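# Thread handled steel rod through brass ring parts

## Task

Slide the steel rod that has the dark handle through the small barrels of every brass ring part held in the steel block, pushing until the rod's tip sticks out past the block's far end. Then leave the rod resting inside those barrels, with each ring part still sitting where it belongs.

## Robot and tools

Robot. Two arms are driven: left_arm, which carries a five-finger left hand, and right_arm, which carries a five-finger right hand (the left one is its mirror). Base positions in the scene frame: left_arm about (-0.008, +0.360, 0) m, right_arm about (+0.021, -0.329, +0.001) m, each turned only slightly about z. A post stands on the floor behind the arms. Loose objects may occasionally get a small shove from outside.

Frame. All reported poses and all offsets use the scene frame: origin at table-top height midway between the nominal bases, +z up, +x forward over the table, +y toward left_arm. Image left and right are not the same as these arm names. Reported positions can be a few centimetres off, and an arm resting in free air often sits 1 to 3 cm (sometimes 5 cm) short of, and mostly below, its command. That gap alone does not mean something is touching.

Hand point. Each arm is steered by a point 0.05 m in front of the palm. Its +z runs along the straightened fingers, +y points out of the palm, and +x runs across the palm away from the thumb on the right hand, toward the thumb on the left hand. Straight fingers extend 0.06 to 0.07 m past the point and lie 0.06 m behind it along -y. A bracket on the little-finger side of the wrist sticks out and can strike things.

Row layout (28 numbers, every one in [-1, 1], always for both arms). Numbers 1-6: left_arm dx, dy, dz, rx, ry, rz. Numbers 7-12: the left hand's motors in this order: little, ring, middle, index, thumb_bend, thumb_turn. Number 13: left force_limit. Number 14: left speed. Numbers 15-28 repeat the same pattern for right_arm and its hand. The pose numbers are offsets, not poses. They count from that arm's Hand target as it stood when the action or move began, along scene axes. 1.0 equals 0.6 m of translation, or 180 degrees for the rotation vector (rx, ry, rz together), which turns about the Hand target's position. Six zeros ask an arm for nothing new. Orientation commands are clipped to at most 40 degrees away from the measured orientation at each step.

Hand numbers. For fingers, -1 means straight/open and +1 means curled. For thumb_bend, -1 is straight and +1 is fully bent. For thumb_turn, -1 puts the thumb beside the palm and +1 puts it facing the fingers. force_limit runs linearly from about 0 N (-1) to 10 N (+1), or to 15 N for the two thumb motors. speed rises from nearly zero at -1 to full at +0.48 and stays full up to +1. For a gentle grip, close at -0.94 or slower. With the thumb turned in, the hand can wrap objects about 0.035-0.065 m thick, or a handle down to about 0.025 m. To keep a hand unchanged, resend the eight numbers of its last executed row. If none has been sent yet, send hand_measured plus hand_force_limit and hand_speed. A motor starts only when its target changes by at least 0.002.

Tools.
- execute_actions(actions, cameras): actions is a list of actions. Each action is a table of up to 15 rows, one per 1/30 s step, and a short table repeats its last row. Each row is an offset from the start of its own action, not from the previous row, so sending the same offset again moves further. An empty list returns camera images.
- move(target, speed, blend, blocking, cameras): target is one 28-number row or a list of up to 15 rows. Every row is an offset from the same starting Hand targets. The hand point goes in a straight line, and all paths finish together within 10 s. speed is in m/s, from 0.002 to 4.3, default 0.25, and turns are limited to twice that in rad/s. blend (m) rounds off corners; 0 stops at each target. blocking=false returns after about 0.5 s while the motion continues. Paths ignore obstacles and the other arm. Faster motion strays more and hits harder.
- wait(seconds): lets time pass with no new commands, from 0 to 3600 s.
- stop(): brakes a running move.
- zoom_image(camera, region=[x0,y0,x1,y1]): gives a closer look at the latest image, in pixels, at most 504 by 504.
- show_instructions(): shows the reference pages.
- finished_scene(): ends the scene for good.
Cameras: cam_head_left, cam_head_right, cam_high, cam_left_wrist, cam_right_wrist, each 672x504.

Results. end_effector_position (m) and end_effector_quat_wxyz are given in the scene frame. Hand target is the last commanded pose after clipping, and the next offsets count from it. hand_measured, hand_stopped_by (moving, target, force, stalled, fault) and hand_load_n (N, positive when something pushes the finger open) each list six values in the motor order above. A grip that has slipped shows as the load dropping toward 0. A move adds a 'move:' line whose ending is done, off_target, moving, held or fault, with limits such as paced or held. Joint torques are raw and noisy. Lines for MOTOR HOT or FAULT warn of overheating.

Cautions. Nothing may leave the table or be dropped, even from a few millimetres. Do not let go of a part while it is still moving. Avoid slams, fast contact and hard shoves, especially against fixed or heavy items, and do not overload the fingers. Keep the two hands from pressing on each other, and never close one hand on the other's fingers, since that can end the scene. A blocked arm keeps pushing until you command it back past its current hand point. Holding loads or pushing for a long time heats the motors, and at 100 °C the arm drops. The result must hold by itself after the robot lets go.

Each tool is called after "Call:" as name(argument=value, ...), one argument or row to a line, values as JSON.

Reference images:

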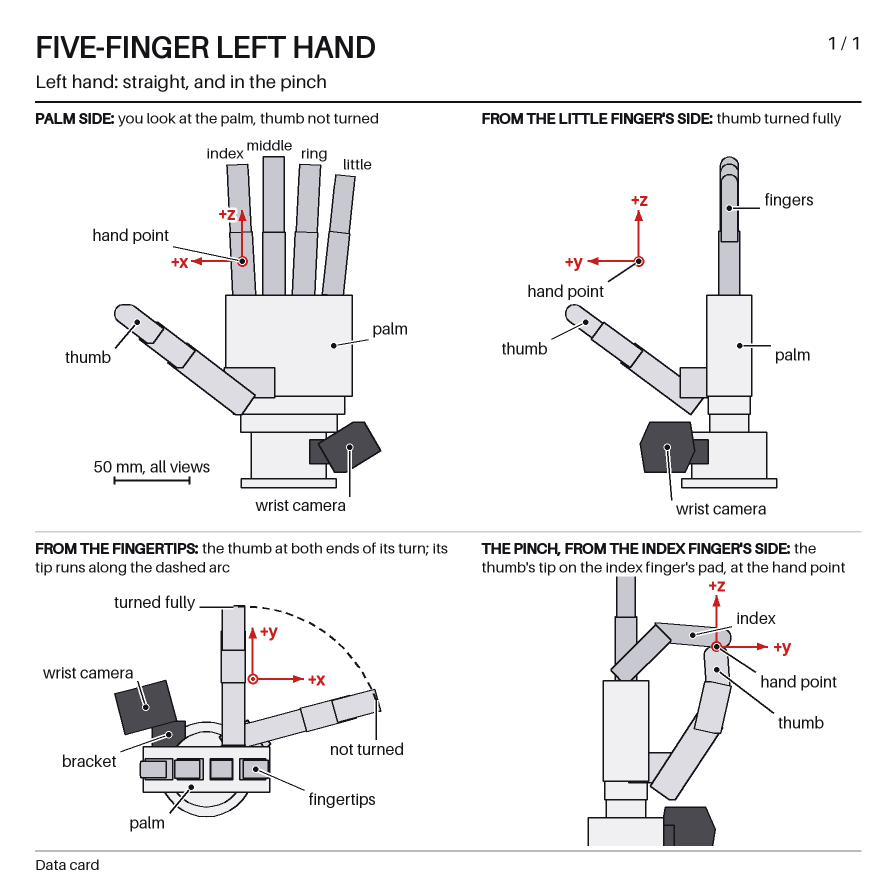

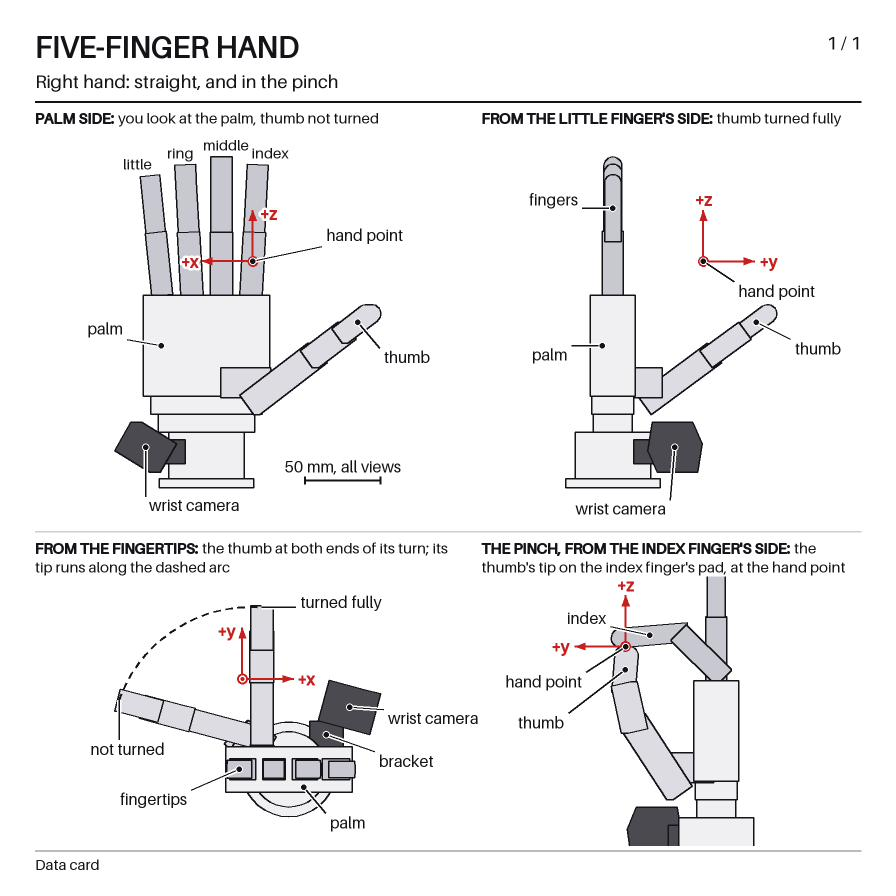

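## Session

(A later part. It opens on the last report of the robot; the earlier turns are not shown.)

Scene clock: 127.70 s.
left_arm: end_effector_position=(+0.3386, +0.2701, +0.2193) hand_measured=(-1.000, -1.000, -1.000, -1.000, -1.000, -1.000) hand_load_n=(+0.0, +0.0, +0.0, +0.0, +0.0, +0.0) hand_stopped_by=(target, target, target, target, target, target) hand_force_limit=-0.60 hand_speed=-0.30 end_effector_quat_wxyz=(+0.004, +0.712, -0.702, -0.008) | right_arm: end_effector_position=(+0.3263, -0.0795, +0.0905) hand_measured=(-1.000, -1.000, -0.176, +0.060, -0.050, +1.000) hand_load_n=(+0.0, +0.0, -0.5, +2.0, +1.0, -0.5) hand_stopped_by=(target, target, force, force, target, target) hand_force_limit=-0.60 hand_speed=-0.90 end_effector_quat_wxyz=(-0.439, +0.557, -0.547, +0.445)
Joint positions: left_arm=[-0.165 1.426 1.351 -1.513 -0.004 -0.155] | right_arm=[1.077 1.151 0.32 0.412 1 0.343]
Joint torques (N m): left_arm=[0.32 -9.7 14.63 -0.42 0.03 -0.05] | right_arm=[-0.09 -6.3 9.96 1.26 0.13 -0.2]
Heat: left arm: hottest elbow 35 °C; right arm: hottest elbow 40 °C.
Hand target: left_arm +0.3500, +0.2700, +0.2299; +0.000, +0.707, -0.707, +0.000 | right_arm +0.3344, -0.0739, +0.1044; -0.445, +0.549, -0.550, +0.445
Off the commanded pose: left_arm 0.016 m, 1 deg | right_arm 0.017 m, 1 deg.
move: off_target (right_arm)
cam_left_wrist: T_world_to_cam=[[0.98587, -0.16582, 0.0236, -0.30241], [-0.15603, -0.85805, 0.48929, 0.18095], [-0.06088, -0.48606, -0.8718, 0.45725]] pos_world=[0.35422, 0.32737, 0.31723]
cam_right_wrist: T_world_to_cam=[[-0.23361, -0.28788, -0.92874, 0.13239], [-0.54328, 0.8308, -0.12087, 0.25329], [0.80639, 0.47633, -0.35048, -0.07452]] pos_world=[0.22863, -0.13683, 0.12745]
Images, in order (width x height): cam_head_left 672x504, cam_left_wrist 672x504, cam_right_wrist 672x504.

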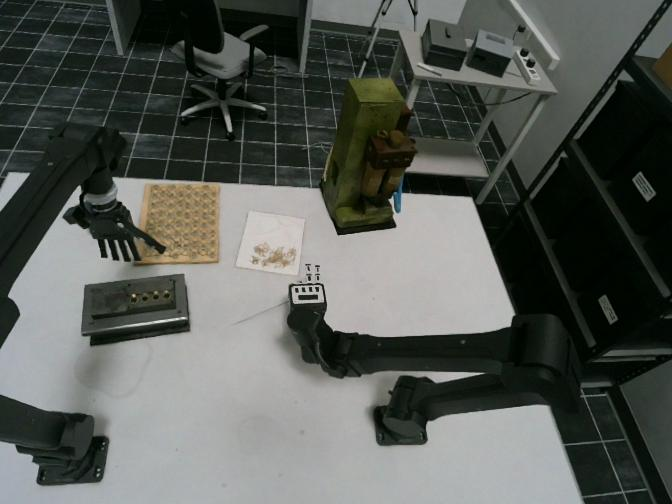

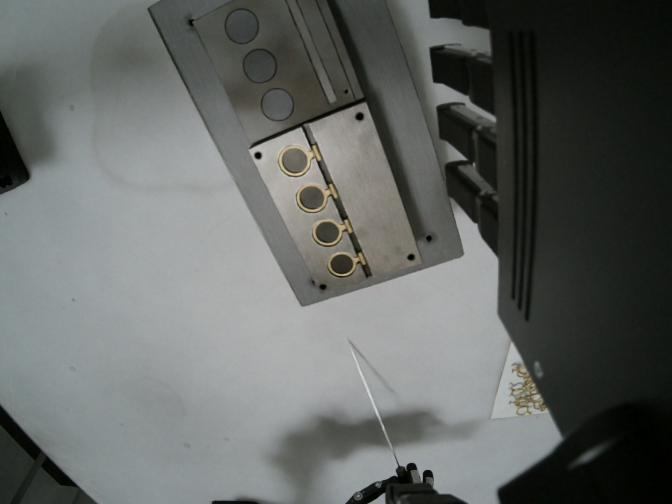

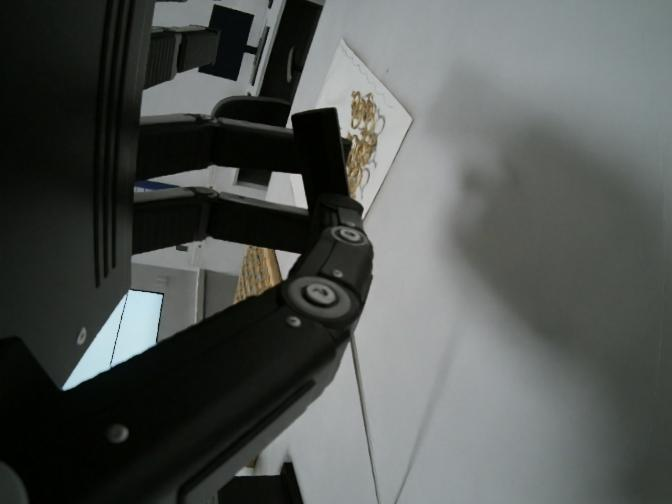

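Call:
move(
  target=[0, 0, 0, 0, 0, 0, -1, -1, -1, -1, -1, -1, -0.6, -0.3, 0.0098, 0.03, -0.13, 0, 0, 0, -1, -1, 0.42, 0.45, -0.05, 1, -0.6, -0.9],
  speed=0.05,
  cameras=["cam_right_wrist", "cam_left_wrist"],
)

Call:
zoom_image(
  camera="cam_left_wrist",
  region=[280, 230, 530, 480],
)

Scene clock: 130.90 s.
left_arm: end_effector_position=(+0.3386, +0.2701, +0.2193) hand_measured=(-1.000, -1.000, -1.000, -1.000, -1.000, -1.000) hand_load_n=(+0.0, +0.0, +0.0, +0.0, +0.0, +0.0) hand_stopped_by=(target, target, target, target, target, target) hand_force_limit=-0.60 hand_speed=-0.30 end_effector_quat_wxyz=(+0.004, +0.712, -0.702, -0.008) | right_arm: end_effector_position=(+0.3373, -0.0631, +0.0215) hand_measured=(-1.000, -1.000, -0.176, +0.060, -0.050, +1.000) hand_load_n=(+0.0, -0.5, +0.0, +1.0, +0.5, +0.0) hand_stopped_by=(target, target, force, force, target, target) hand_force_limit=-0.60 hand_speed=-0.90 end_effector_quat_wxyz=(-0.434, +0.557, -0.548, +0.449)
Joint positions: left_arm=[-0.165 1.426 1.351 -1.513 -0.004 -0.155] | right_arm=[1.077 1.531 0.32 0.782 1.009 0.343]
Joint torques (N m): left_arm=[0.38 -9.7 14.61 -0.4 0.03 -0.05] | right_arm=[1.08 -7.59 5.38 2.51 0.28 -0.05]
Heat: left arm: hottest elbow 35 °C; right arm: hottest elbow 40 °C.
Hand target: left_arm +0.3500, +0.2700, +0.2299; +0.000, +0.707, -0.707, +0.000 | right_arm +0.3402, -0.0559, +0.0264; -0.445, +0.549, -0.550, +0.445
Off the commanded pose: left_arm 0.016 m, 1 deg | right_arm 0.009 m, 2 deg.
move: done
cam_left_wrist: T_world_to_cam=[[0.98587, -0.16582, 0.0236, -0.30241], [-0.15603, -0.85805, 0.48929, 0.18095], [-0.06088, -0.48606, -0.8718, 0.45725]] pos_world=[0.35422, 0.32737, 0.31723]
cam_right_wrist: T_world_to_cam=[[-0.23774, -0.29521, -0.92538, 0.07652], [-0.53677, 0.83394, -0.12814, 0.23547], [0.80954, 0.46625, -0.35672, -0.11689]] pos_world=[0.23922, -0.11928, 0.05928]
Images, in order (width x height): cam_left_wrist 672x504, cam_right_wrist 672x504.

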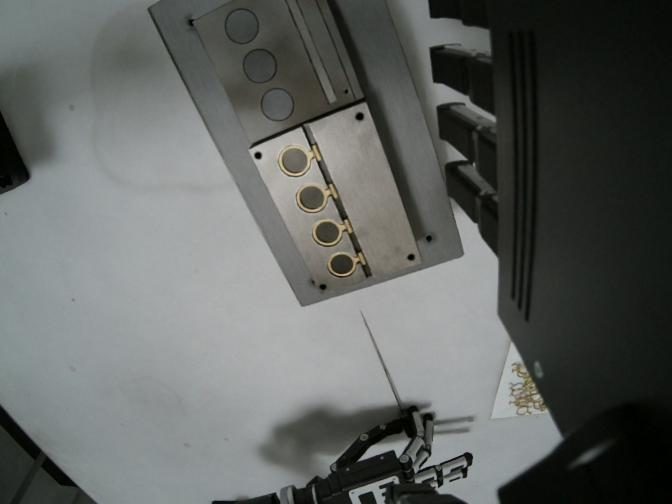

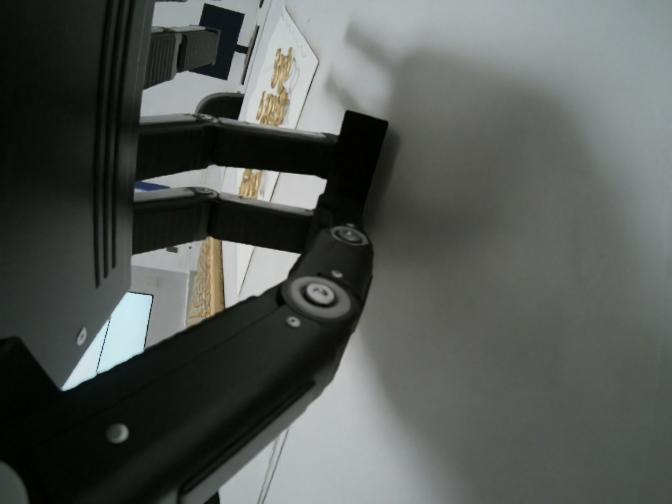

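Scaled by 2.016 from the camera's image (finer frame: 960x720).

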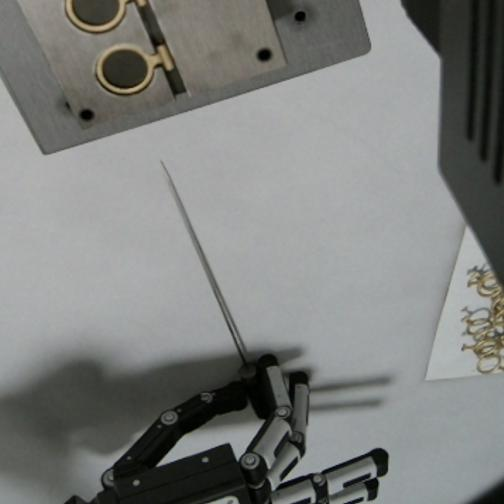

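Call:
move(
  target=[0, 0, 0, 0, 0, 0, -1, -1, -1, -1, -1, -1, -0.6, -0.3, 0, 0, 0, 0, 0, 0, -1, -1, 0.46, 0.46, -0.05, 1, -0.3, -0.9],
  cameras=["cam_right_wrist", "cam_left_wrist"],
)

Call:
zoom_image(
  camera="cam_left_wrist",
  region=[280, 230, 530, 480],
)

Call:
zoom_image(
  camera="cam_right_wrist",
  region=[200, 80, 500, 380],
)

Scene clock: 132.23 s.
left_arm: end_effector_position=(+0.3386, +0.2701, +0.2193) hand_measured=(-1.000, -1.000, -1.000, -1.000, -1.000, -1.000) hand_load_n=(+0.0, +0.0, +0.0, +0.0, +0.0, +0.0) hand_stopped_by=(target, target, target, target, target, target) hand_force_limit=-0.60 hand_speed=-0.30 end_effector_quat_wxyz=(+0.004, +0.712, -0.702, -0.008) | right_arm: end_effector_position=(+0.3386, -0.0620, +0.0245) hand_measured=(-1.000, -1.000, +0.056, +0.086, -0.050, +1.000) hand_load_n=(+0.0, +0.0, +3.5, +5.0, +2.5, +0.5) hand_stopped_by=(target, target, force, force, target, target) hand_force_limit=-0.30 hand_speed=-0.90 end_effector_quat_wxyz=(-0.439, +0.552, -0.550, +0.448)
Joint positions: left_arm=[-0.165 1.426 1.351 -1.513 -0.004 -0.155] | right_arm=[1.077 1.531 0.32 0.798 1.013 0.343]
Joint torques (N m): left_arm=[0.38 -9.7 14.64 -0.4 0.03 -0.05] | right_arm=[1.38 -7.59 5.41 2.03 0.15 -0.07]
Heat: left arm: hottest elbow 35 °C; right arm: hottest elbow 40 °C.
Hand target: left_arm +0.3500, +0.2700, +0.2299; +0.000, +0.707, -0.707, +0.000 | right_arm +0.3402, -0.0559, +0.0263; -0.445, +0.549, -0.550, +0.445
Off the commanded pose: left_arm 0.016 m, 1 deg | right_arm 0.007 m, 1 deg.
move: done
cam_left_wrist: T_world_to_cam=[[0.98587, -0.16582, 0.0236, -0.30241], [-0.15603, -0.85805, 0.48929, 0.18095], [-0.06088, -0.48606, -0.8718, 0.45725]] pos_world=[0.35422, 0.32737, 0.31723]
cam_right_wrist: T_world_to_cam=[[-0.22994, -0.28229, -0.93136, 0.07825], [-0.53271, 0.83742, -0.1223, 0.23432], [0.81446, 0.46803, -0.34293, -0.11931]] pos_world=[0.23999, -0.11829, 0.06062]
Images, in order (width x height): cam_left_wrist 672x504, cam_right_wrist 672x504.

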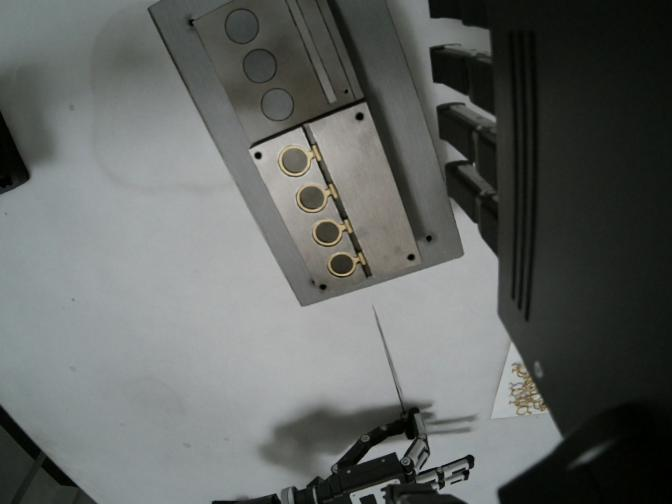

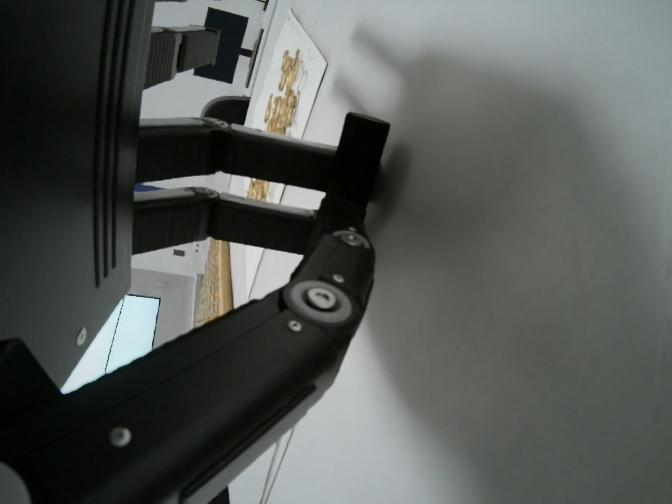

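Scaled by 2.016 from the camera's image (finer frame: 960x720).

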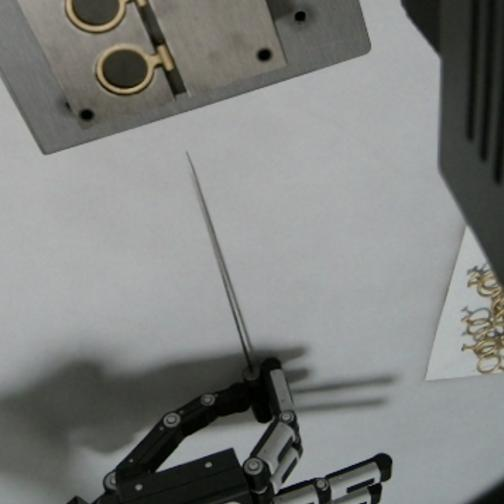

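Scaled by 1.680 from the camera's image (finer frame: 960x720).

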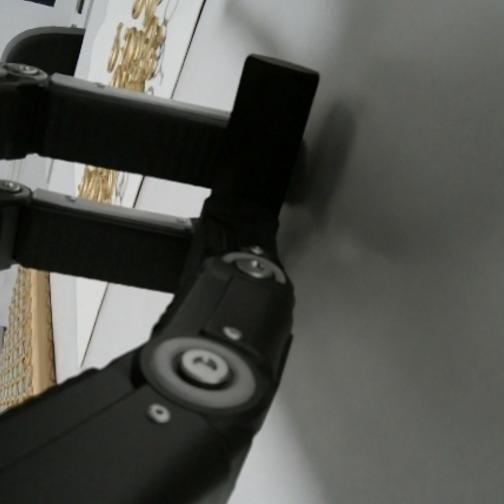

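Call:
move(
  target=[0, 0, 0, 0, 0, 0, -1, -1, -1, -1, -1, -1, -0.6, -0.3, 0, -0.01, 0.12, 0, 0, 0, -1, -1, 0.46, 0.46, -0.05, 1, -0.3, -0.9],
  speed=0.06,
  cameras=["cam_right_wrist", "cam_left_wrist", "cam_head_left", "cam_head_right"],
)

Call:
zoom_image(
  camera="cam_left_wrist",
  region=[280, 230, 530, 480],
)

Call:
zoom_image(
  camera="cam_right_wrist",
  region=[200, 80, 500, 500],
)

Scene clock: 134.37 s.
left_arm: end_effector_position=(+0.3386, +0.2701, +0.2193) hand_measured=(-1.000, -1.000, -1.000, -1.000, -1.000, -1.000) hand_load_n=(+0.0, +0.0, +0.0, -0.5, +0.0, +0.0) hand_stopped_by=(target, target, target, target, target, target) hand_force_limit=-0.60 hand_speed=-0.30 end_effector_quat_wxyz=(+0.004, +0.712, -0.702, -0.008) | right_arm: end_effector_position=(+0.3292, -0.0756, +0.0782) hand_measured=(-1.000, -1.000, +0.056, +0.086, -0.050, +1.000) hand_load_n=(+0.0, +0.0, +3.0, +5.0, +3.0, +0.5) hand_stopped_by=(target, target, force, force, target, target) hand_force_limit=-0.30 hand_speed=-0.90 end_effector_quat_wxyz=(-0.431, +0.561, -0.546, +0.448)
Joint positions: left_arm=[-0.165 1.426 1.351 -1.513 -0.004 -0.155] | right_arm=[1.077 1.216 0.327 0.452 1.004 0.343]
Joint torques (N m): left_arm=[0.32 -9.64 14.64 -0.4 0.03 -0.05] | right_arm=[0.32 -7.06 10.93 1.29 0.14 -0.17]
Heat: left arm: hottest elbow 36 °C; right arm: hottest elbow 40 °C.
Hand target: left_arm +0.3500, +0.2700, +0.2299; +0.000, +0.707, -0.707, +0.000 | right_arm +0.3402, -0.0619, +0.0985; -0.445, +0.549, -0.550, +0.445
Off the commanded pose: left_arm 0.016 m, 1 deg | right_arm 0.027 m, 2 deg.
move: off_target (right_arm)
cam_left_wrist: T_world_to_cam=[[0.98587, -0.16582, 0.0236, -0.30241], [-0.15603, -0.85805, 0.48929, 0.18095], [-0.06088, -0.48606, -0.8718, 0.45725]] pos_world=[0.35422, 0.32737, 0.31723]
cam_right_wrist: T_world_to_cam=[[-0.24188, -0.30202, -0.9221, 0.12398], [-0.54133, 0.83069, -0.13008, 0.25024], [0.80527, 0.4677, -0.36442, -0.0822]] pos_world=[0.23164, -0.13198, 0.11692]
Images, in order (width x height): cam_head_left 672x504, cam_head_right 672x504, cam_left_wrist 672x504, cam_right_wrist 672x504.

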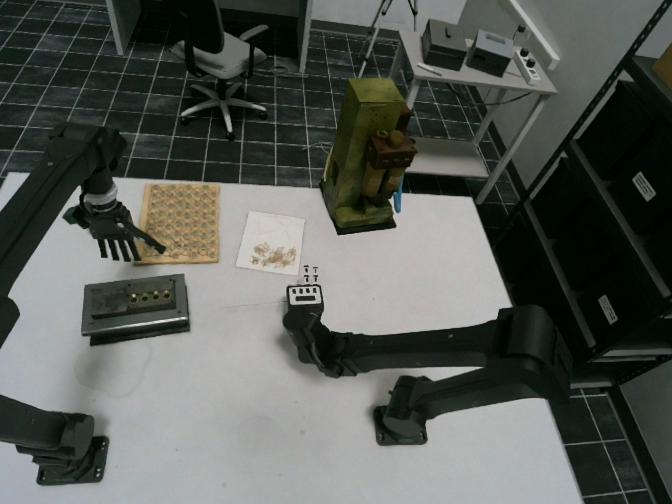

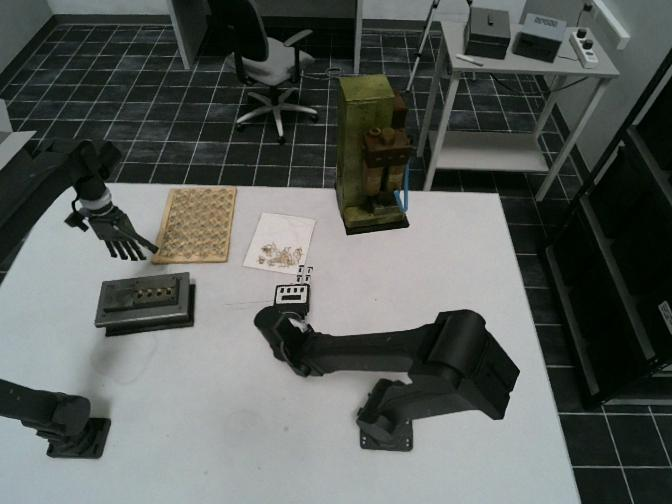

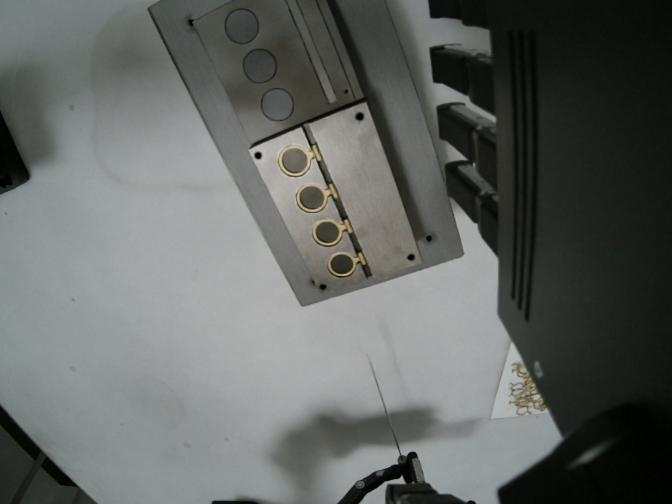

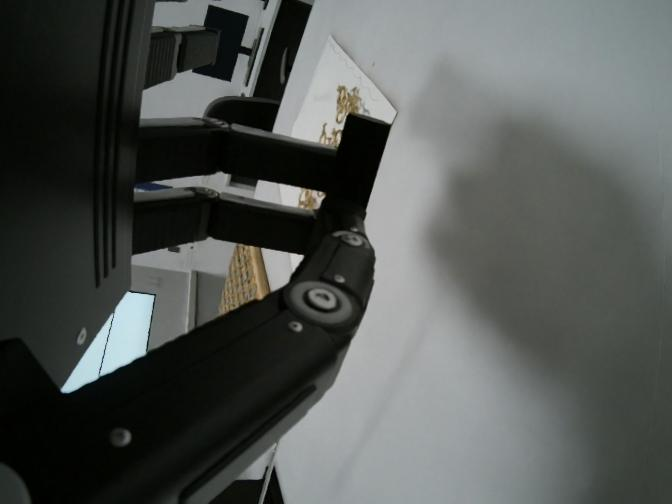

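Scaled by 2.016 from the camera's image (finer frame: 960x720).

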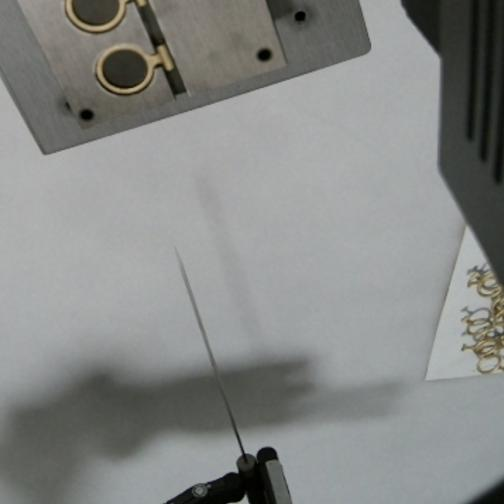

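Scaled by 1.200 from the camera's image (finer frame: 960x720).

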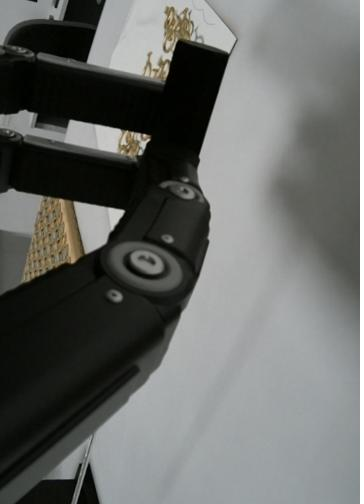

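Call:
zoom_image(
  camera="cam_left_wrist",
  region=[320, 210, 420, 310],
)

Scaled by 5.040 from the camera's image (finer frame: 960x720).

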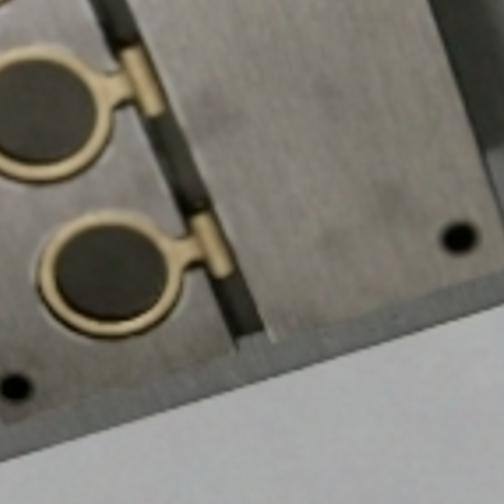

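Call:
move(
  target=[0, 0, 0, 0, 0, 0, -1, -1, -1, -1, -1, -1, -0.6, -0.3, 0.0425, 0.09, 0.012, 0, 0, 0.025, -1, -1, 0.46, 0.46, -0.05, 1, -0.3, -0.9],
  speed=0.06,
  cameras=["cam_left_wrist", "cam_head_left"],
)

Call:
zoom_image(
  camera="cam_left_wrist",
  region=[280, 180, 530, 430],
)

Scene clock: 138.77 s.
left_arm: end_effector_position=(+0.3386, +0.2701, +0.2193) hand_measured=(-1.000, -1.000, -1.000, -1.000, -1.000, -1.000) hand_load_n=(+0.0, +0.0, +0.0, +0.0, +0.0, +0.0) hand_stopped_by=(target, target, target, target, target, target) hand_force_limit=-0.60 hand_speed=-0.30 end_effector_quat_wxyz=(+0.004, +0.712, -0.702, -0.008) | right_arm: end_effector_position=(+0.3502, -0.0233, +0.0847) hand_measured=(-1.000, -1.000, +0.056, +0.086, -0.050, +1.000) hand_load_n=(+0.0, +0.0, +3.0, +5.0, +3.0, +1.0) hand_stopped_by=(target, target, force, force, target, target) hand_force_limit=-0.30 hand_speed=-0.90 end_effector_quat_wxyz=(-0.443, +0.587, -0.526, +0.427)
Joint positions: left_arm=[-0.165 1.426 1.351 -1.513 -0.004 -0.155] | right_arm=[1.07 1.328 0.449 0.467 0.92 0.297]
Joint torques (N m): left_arm=[0.38 -9.7 14.63 -0.39 0.03 -0.05] | right_arm=[-0.15 -7.47 11.07 2.66 0.12 -0.27]
Heat: left arm: hottest elbow 36 °C; right arm: hottest elbow 40 °C.
Hand target: left_arm +0.3500, +0.2700, +0.2299; +0.000, +0.707, -0.707, +0.000 | right_arm +0.3657, -0.0079, +0.1057; -0.462, +0.570, -0.528, +0.427
Off the commanded pose: left_arm 0.016 m, 1 deg | right_arm 0.030 m, 3 deg.
move: off_target (right_arm)
cam_left_wrist: T_world_to_cam=[[0.98587, -0.16582, 0.0236, -0.30241], [-0.15603, -0.85805, 0.48929, 0.18095], [-0.06088, -0.48606, -0.8718, 0.45725]] pos_world=[0.35422, 0.32737, 0.31723]
Images, in order (width x height): cam_head_left 672x504, cam_left_wrist 672x504.

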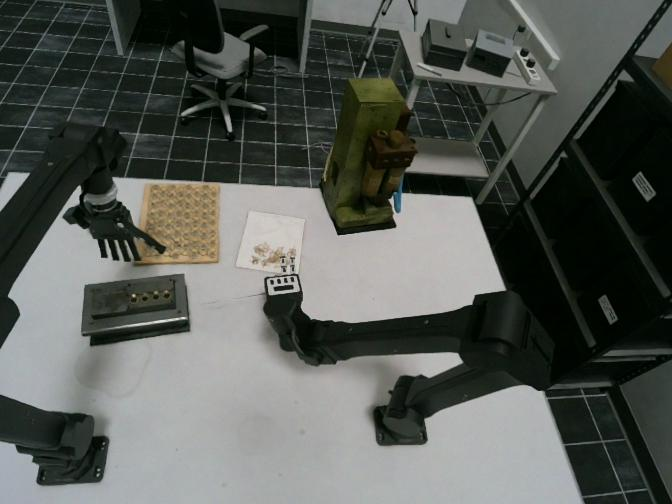

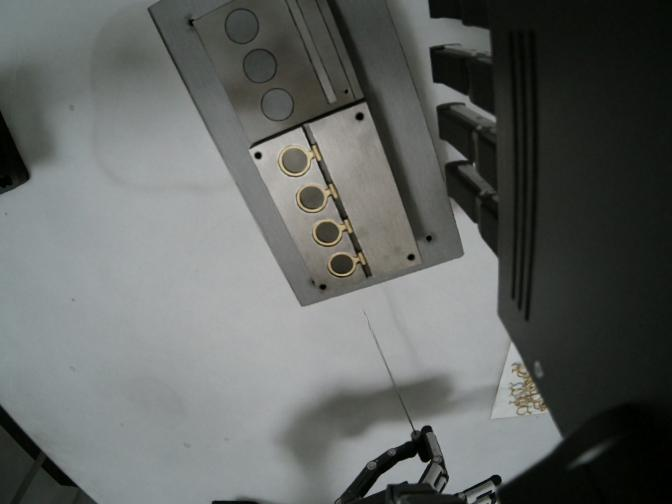

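Scaled by 2.016 from the camera's image (finer frame: 960x720).

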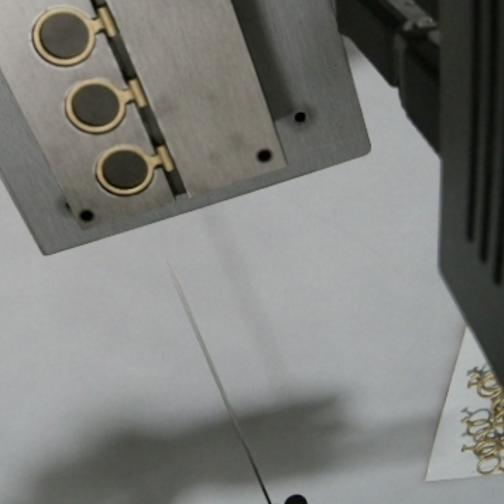

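Call:
move(
  target=[
    [-0.08, -0.05, -0.05, 0, -0.22, 0, -1, -1, -1, -1, -1, -1, -0.6, -0.3, 0, 0, 0, 0, 0, 0, -1, -1, 0.46, 0.46, -0.05, 1, -0.3, -0.9],
    [-0.09, -0.117, -0.16, 0, -0.4333, 0, -1, -1, -1, -1, -1, -1, -0.6, -0.3, 0, 0, 0, 0, 0, 0, -1, -1, 0.46, 0.46, -0.05, 1, -0.3, -0.9],
  ],
  speed=0.15,
  blend=0.03,
  cameras=["all"],
)

Scene clock: 144.90 s.
left_arm: end_effector_position=(+0.2967, +0.2011, +0.1363) hand_measured=(-1.000, -1.000, -1.000, -1.000, -1.000, -1.000) hand_load_n=(+0.0, +0.0, +0.0, +0.0, +0.0, +0.0) hand_stopped_by=(target, target, target, target, target, target) hand_force_limit=-0.60 hand_speed=-0.30 end_effector_quat_wxyz=(-0.441, +0.556, -0.546, +0.445) | right_arm: end_effector_position=(+0.3502, -0.0233, +0.0847) hand_measured=(-1.000, -1.000, +0.056, +0.086, -0.050, +1.000) hand_load_n=(+0.0, +0.0, +3.0, +5.0, +3.0, +1.0) hand_stopped_by=(target, target, force, force, target, target) hand_force_limit=-0.30 hand_speed=-0.90 end_effector_quat_wxyz=(-0.443, +0.588, -0.525, +0.427)
Joint positions: left_arm=[-0.807 0.647 0.23 0.116 -0.766 -0.227] | right_arm=[1.07 1.328 0.449 0.467 0.92 0.296]
Joint torques (N m): left_arm=[-0.67 -0.09 10.77 2.32 -0.52 -0.07] | right_arm=[-0.03 -7.71 11.1 2.66 0.12 -0.27]
Heat: left arm: hottest elbow 36 °C; right arm: hottest elbow 40 °C.
Hand target: left_arm +0.2961, +0.1997, +0.1340; -0.445, +0.550, -0.549, +0.445 | right_arm +0.3657, -0.0079, +0.1057; -0.462, +0.570, -0.528, +0.427
Off the commanded pose: left_arm 0.003 m, 1 deg | right_arm 0.030 m, 3 deg.
move: done
cam_left_wrist: T_world_to_cam=[[0.17182, -0.16399, 0.97138, -0.15867], [-0.5107, -0.85803, -0.05452, 0.33522], [0.84241, -0.48672, -0.23117, -0.00645]] pos_world=[0.2039, 0.25847, 0.17091]
cam_right_wrist: T_world_to_cam=[[-0.2307, -0.32656, -0.91659, 0.14585], [-0.60813, 0.78374, -0.12616, 0.24095], [0.75957, 0.5283, -0.3794, -0.10253]] pos_world=[0.25806, -0.08705, 0.12518]

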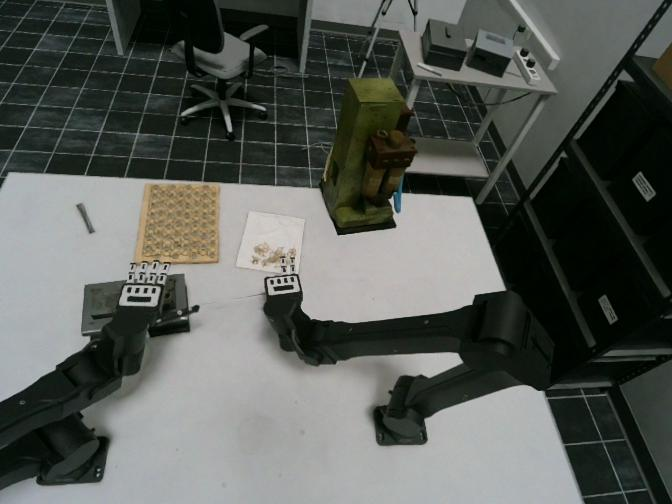

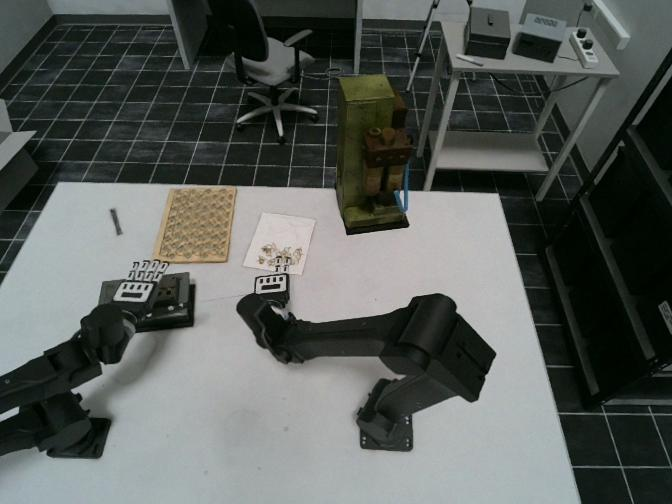

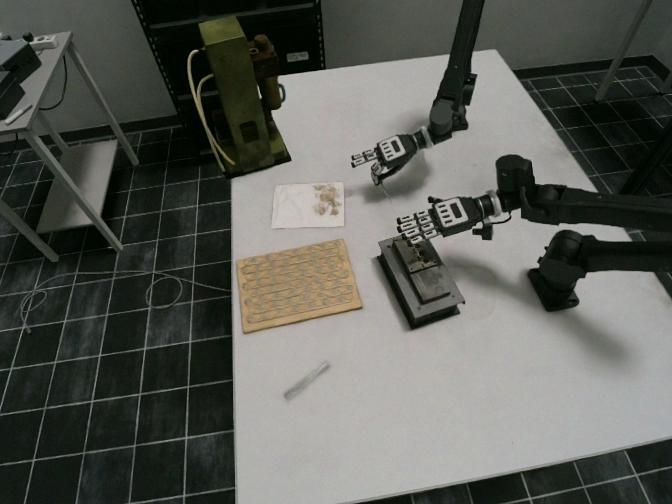

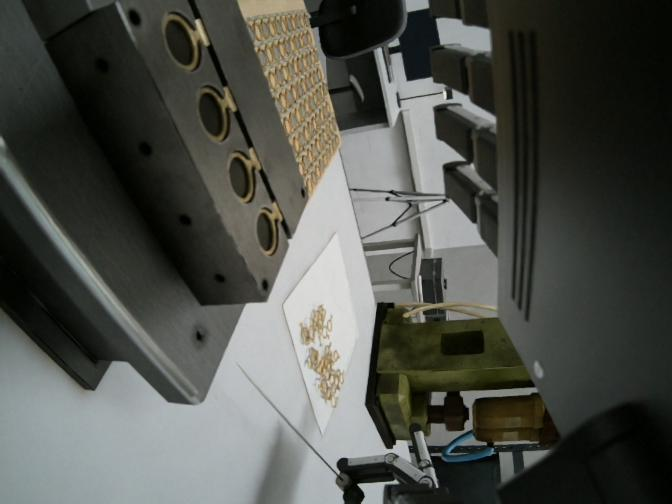

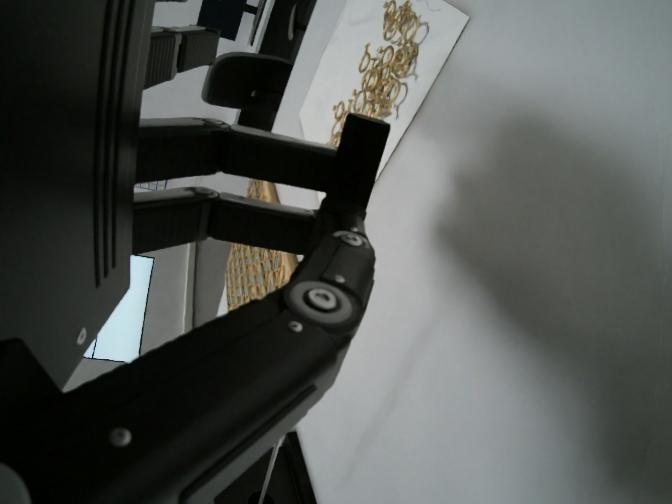

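Call:
execute_actions(
  actions=[],
  cameras=["cam_left_wrist","cam_head_left","cam_head_right"],
)

Scene clock: 145.97 s.
left_arm: end_effector_position=(+0.2967, +0.2011, +0.1363) hand_measured=(-1.000, -1.000, -1.000, -1.000, -1.000, -1.000) hand_load_n=(+0.0, +0.0, +0.0, +0.0, +0.0, +0.0) hand_stopped_by=(target, target, target, target, target, target) hand_force_limit=-0.60 hand_speed=-0.30 end_effector_quat_wxyz=(-0.442, +0.556, -0.546, +0.445) | right_arm: end_effector_position=(+0.3502, -0.0233, +0.0847) hand_measured=(-1.000, -1.000, +0.056, +0.086, -0.050, +1.000) hand_load_n=(+0.0, +0.0, +3.0, +5.0, +3.0, +1.0) hand_stopped_by=(target, target, force, force, target, target) hand_force_limit=-0.30 hand_speed=-0.90 end_effector_quat_wxyz=(-0.443, +0.588, -0.525, +0.427)
Joint positions: left_arm=[-0.807 0.647 0.23 0.116 -0.766 -0.226] | right_arm=[1.07 1.328 0.449 0.467 0.92 0.296]
Joint velocities: within noise
Joint torques (N m): left_arm=[-0.62 -0.15 10.73 2.3 -0.52 -0.05] | right_arm=[-0.15 -7.53 11.08 2.63 0.11 -0.26]
Motor temperatures (°C): left_arm=[33 29 35 28 27 27] | right_arm=[28 29 40 24 24 30]
Heat: left arm: hottest elbow 35 °C; right arm: hottest elbow 40 °C.
Hand target: left_arm +0.2961, +0.1997, +0.1340; -0.445, +0.550, -0.549, +0.445 | right_arm +0.3657, -0.0079, +0.1057; -0.462, +0.570, -0.528, +0.427
Off the commanded pose: left_arm 0.003 m, 1 deg | right_arm 0.030 m, 3 deg.
camera_calibration:
cam_left_wrist: T_world_to_cam=[[0.17178, -0.16468, 0.97127, -0.15846], [-0.51081, -0.85792, -0.05512, 0.33532], [0.84235, -0.48667, -0.2315, -0.0064]] pos_world=[0.2039, 0.25847, 0.17091]
Images, in order (width x height): cam_head_left 672x504, cam_head_right 672x504, cam_left_wrist 672x504.

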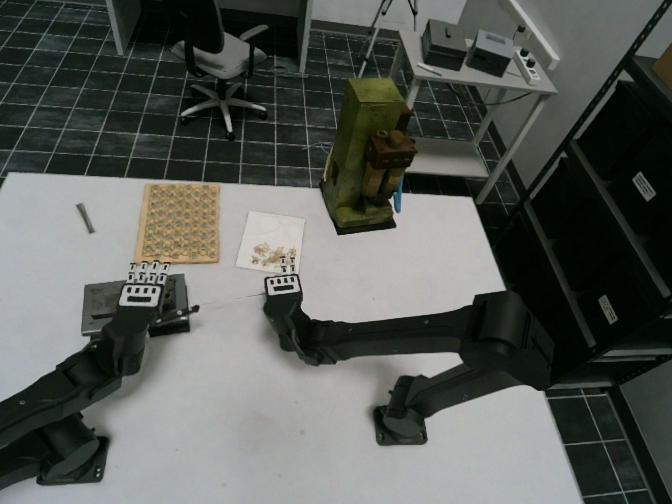

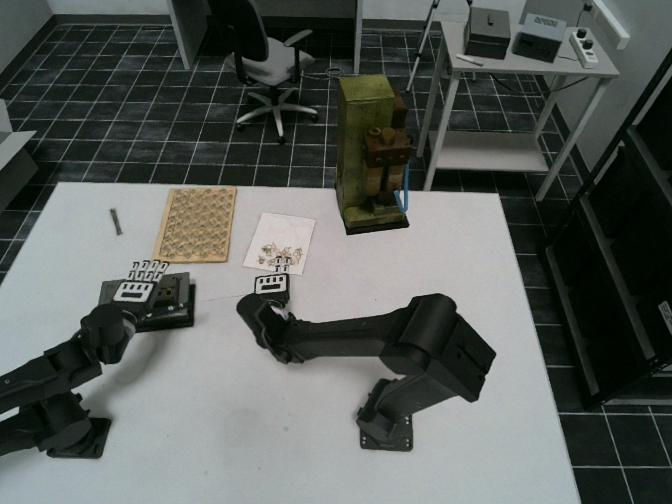

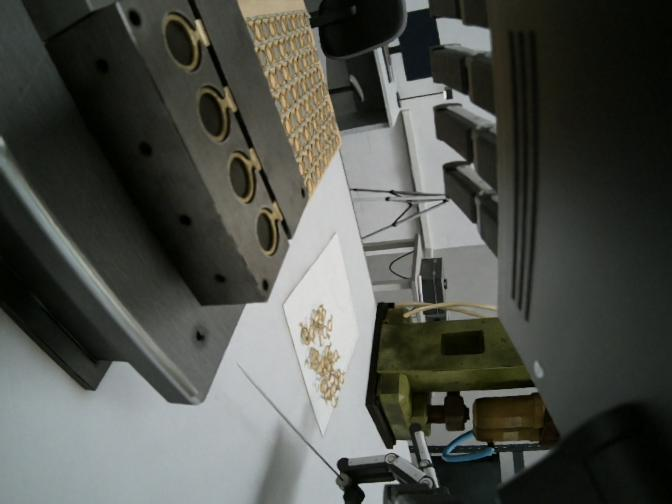

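Call:
zoom_image(
  camera="cam_left_wrist",
  region=[120, 100, 372, 504],
)

Call:
zoom_image(
  camera="cam_left_wrist",
  region=[40, 0, 340, 260],
)

Scaled by 1.248 from the camera's image (finer frame: 960x720).

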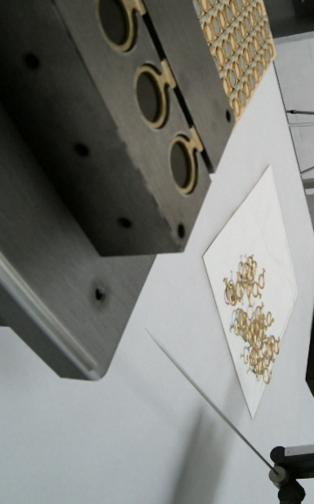

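Scaled by 1.680 from the camera's image (finer frame: 960x720).

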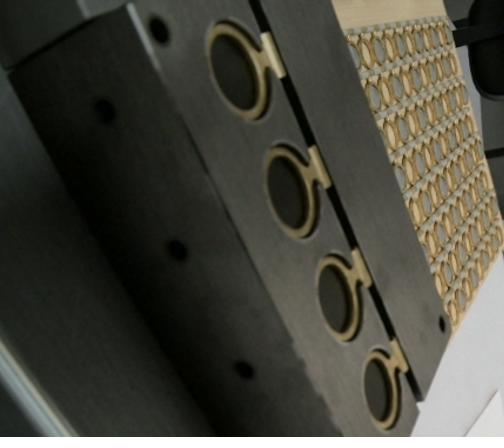

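Call:
move(
  target=[0,0,0,0,0,0,-1,-1,-1,-1,-1,-1,-0.6,-0.3,0,0,0.06667,0,0,0,-1,-1,0.46,0.46,-0.05,1,-0.3,-0.9],
  speed=0.08,
  cameras=["cam_left_wrist","cam_high"],
)

Scene clock: 149.87 s.
left_arm: end_effector_position=(+0.2967, +0.2012, +0.1363) hand_measured=(-1.000, -1.000, -1.000, -1.000, -1.000, -1.000) hand_load_n=(+0.0, +0.0, +0.0, +0.0, +0.0, -0.5) hand_stopped_by=(target, target, target, target, target, target) hand_force_limit=-0.60 hand_speed=-0.30 end_effector_quat_wxyz=(-0.442, +0.556, -0.546, +0.445) | right_arm: end_effector_position=(+0.3530, -0.0191, +0.1210) hand_measured=(-1.000, -1.000, +0.056, +0.086, -0.050, +1.000) hand_load_n=(+0.0, +0.0, +3.0, +5.0, +2.5, +1.0) hand_stopped_by=(target, target, force, force, target, target) hand_force_limit=-0.30 hand_speed=-0.90 end_effector_quat_wxyz=(-0.449, +0.584, -0.525, +0.427)
Joint positions: left_arm=[-0.807 0.647 0.23 0.116 -0.766 -0.225] | right_arm=[1.07 1.234 0.496 0.345 0.919 0.291]
Joint torques (N m): left_arm=[-0.73 -0.09 10.73 2.35 -0.51 -0.05] | right_arm=[0.09 -8.41 12.37 1.31 0.1 -0.22]
Heat: left arm: hottest elbow 35 °C; right arm: hottest elbow 40 °C.
Hand target: left_arm +0.2961, +0.1997, +0.1340; -0.445, +0.550, -0.549, +0.445 | right_arm +0.3657, -0.0079, +0.1456; -0.462, +0.570, -0.528, +0.427
Off the commanded pose: left_arm 0.003 m, 1 deg | right_arm 0.030 m, 2 deg.
move: off_target (right_arm)
cam_left_wrist: T_world_to_cam=[[0.17178, -0.16505, 0.97121, -0.15835], [-0.51089, -0.85786, -0.05543, 0.33537], [0.84231, -0.48666, -0.23169, -0.00636]] pos_world=[0.2039, 0.25847, 0.17091]
Images, in order (width x height): cam_high 672x504, cam_left_wrist 672x504.

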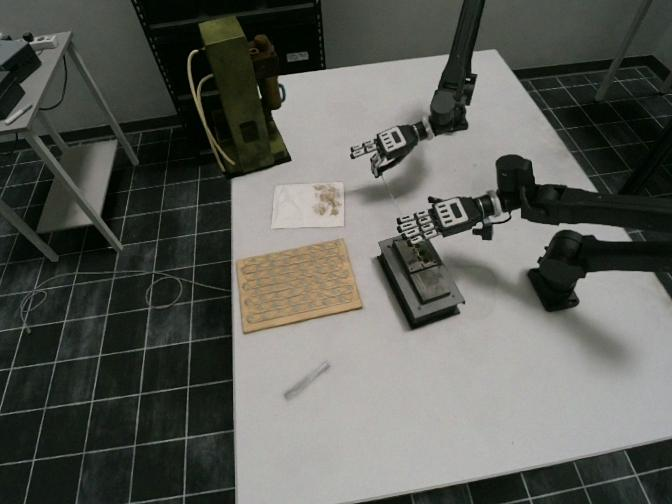

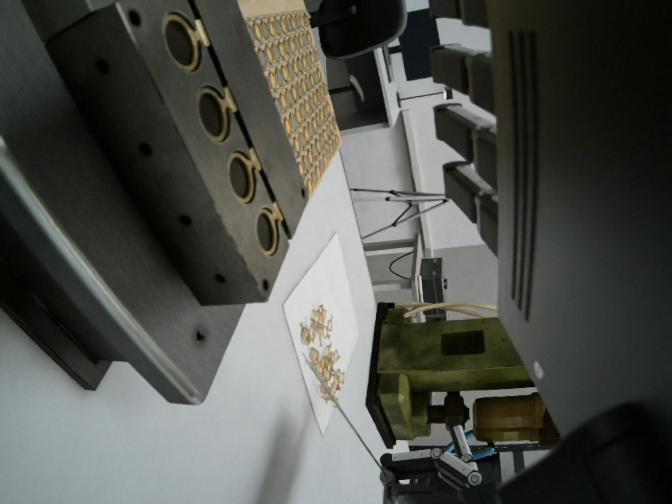

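Call:
zoom_image(
  camera="cam_left_wrist",
  region=[200, 280, 420, 500],
)

Call:
zoom_image(
  camera="cam_left_wrist",
  region=[100, 0, 320, 165],
)

Call:
zoom_image(
  camera="cam_left_wrist",
  region=[100, 150, 320, 315],
)

Scaled by 2.291 from the camera's image (finer frame: 960x720).

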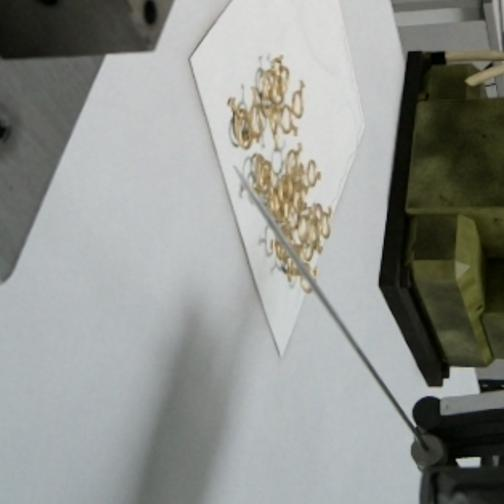

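Scaled by 2.291 from the camera's image (finer frame: 960x720).

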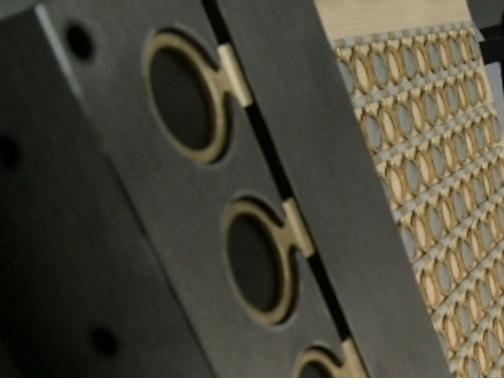

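Scaled by 2.291 from the camera's image (finer frame: 960x720).

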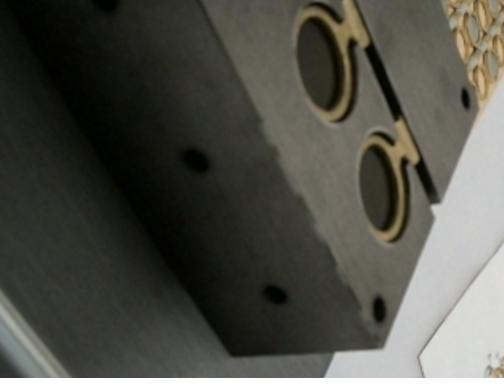

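Call:
execute_actions(
  actions=[],
  cameras=["cam_right_wrist"],
)

Scene clock: 152.07 s.
left_arm: end_effector_position=(+0.2967, +0.2012, +0.1363) hand_measured=(-1.000, -1.000, -1.000, -1.000, -1.000, -1.000) hand_load_n=(+0.0, +0.0, +0.0, +0.0, +0.0, -0.5) hand_stopped_by=(target, target, target, target, target, target) hand_force_limit=-0.60 hand_speed=-0.30 end_effector_quat_wxyz=(-0.442, +0.556, -0.546, +0.445) | right_arm: end_effector_position=(+0.3530, -0.0191, +0.1210) hand_measured=(-1.000, -1.000, +0.056, +0.086, -0.050, +1.000) hand_load_n=(+0.0, +0.0, +3.0, +5.0, +2.5, +0.5) hand_stopped_by=(target, target, force, force, target, target) hand_force_limit=-0.30 hand_speed=-0.90 end_effector_quat_wxyz=(-0.449, +0.584, -0.525, +0.427)
Joint positions: left_arm=[-0.807 0.647 0.23 0.116 -0.766 -0.225] | right_arm=[1.07 1.234 0.496 0.345 0.919 0.291]
Joint velocities: within noise
Joint torques (N m): left_arm=[-0.67 -0.03 10.73 2.33 -0.51 -0.04] | right_arm=[-0.09 -8.29 12.33 1.35 0.1 -0.23]
Motor temperatures (°C): left_arm=[32 29 35 28 27 27] | right_arm=[28 29 40 24 24 30]
Heat: left arm: hottest elbow 35 °C; right arm: hottest elbow 40 °C.
Hand target: left_arm +0.2961, +0.1997, +0.1340; -0.445, +0.550, -0.549, +0.445 | right_arm +0.3657, -0.0079, +0.1456; -0.462, +0.570, -0.528, +0.427
Off the commanded pose: left_arm 0.003 m, 1 deg | right_arm 0.030 m, 2 deg.
camera_calibration:
cam_right_wrist: T_world_to_cam=[[-0.22139, -0.31745, -0.92207, 0.17877], [-0.60795, 0.78423, -0.12402, 0.24363], [0.76248, 0.53311, -0.36662, -0.09555]] pos_world=[0.26055, -0.08337, 0.16003]
Images, in order (width x height): cam_right_wrist 672x504.

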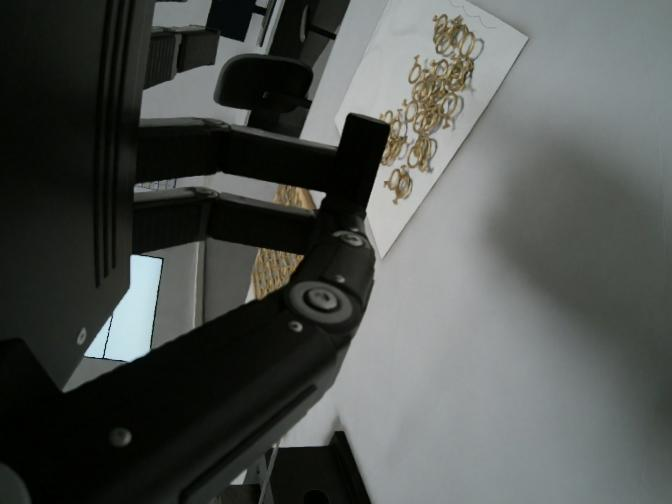

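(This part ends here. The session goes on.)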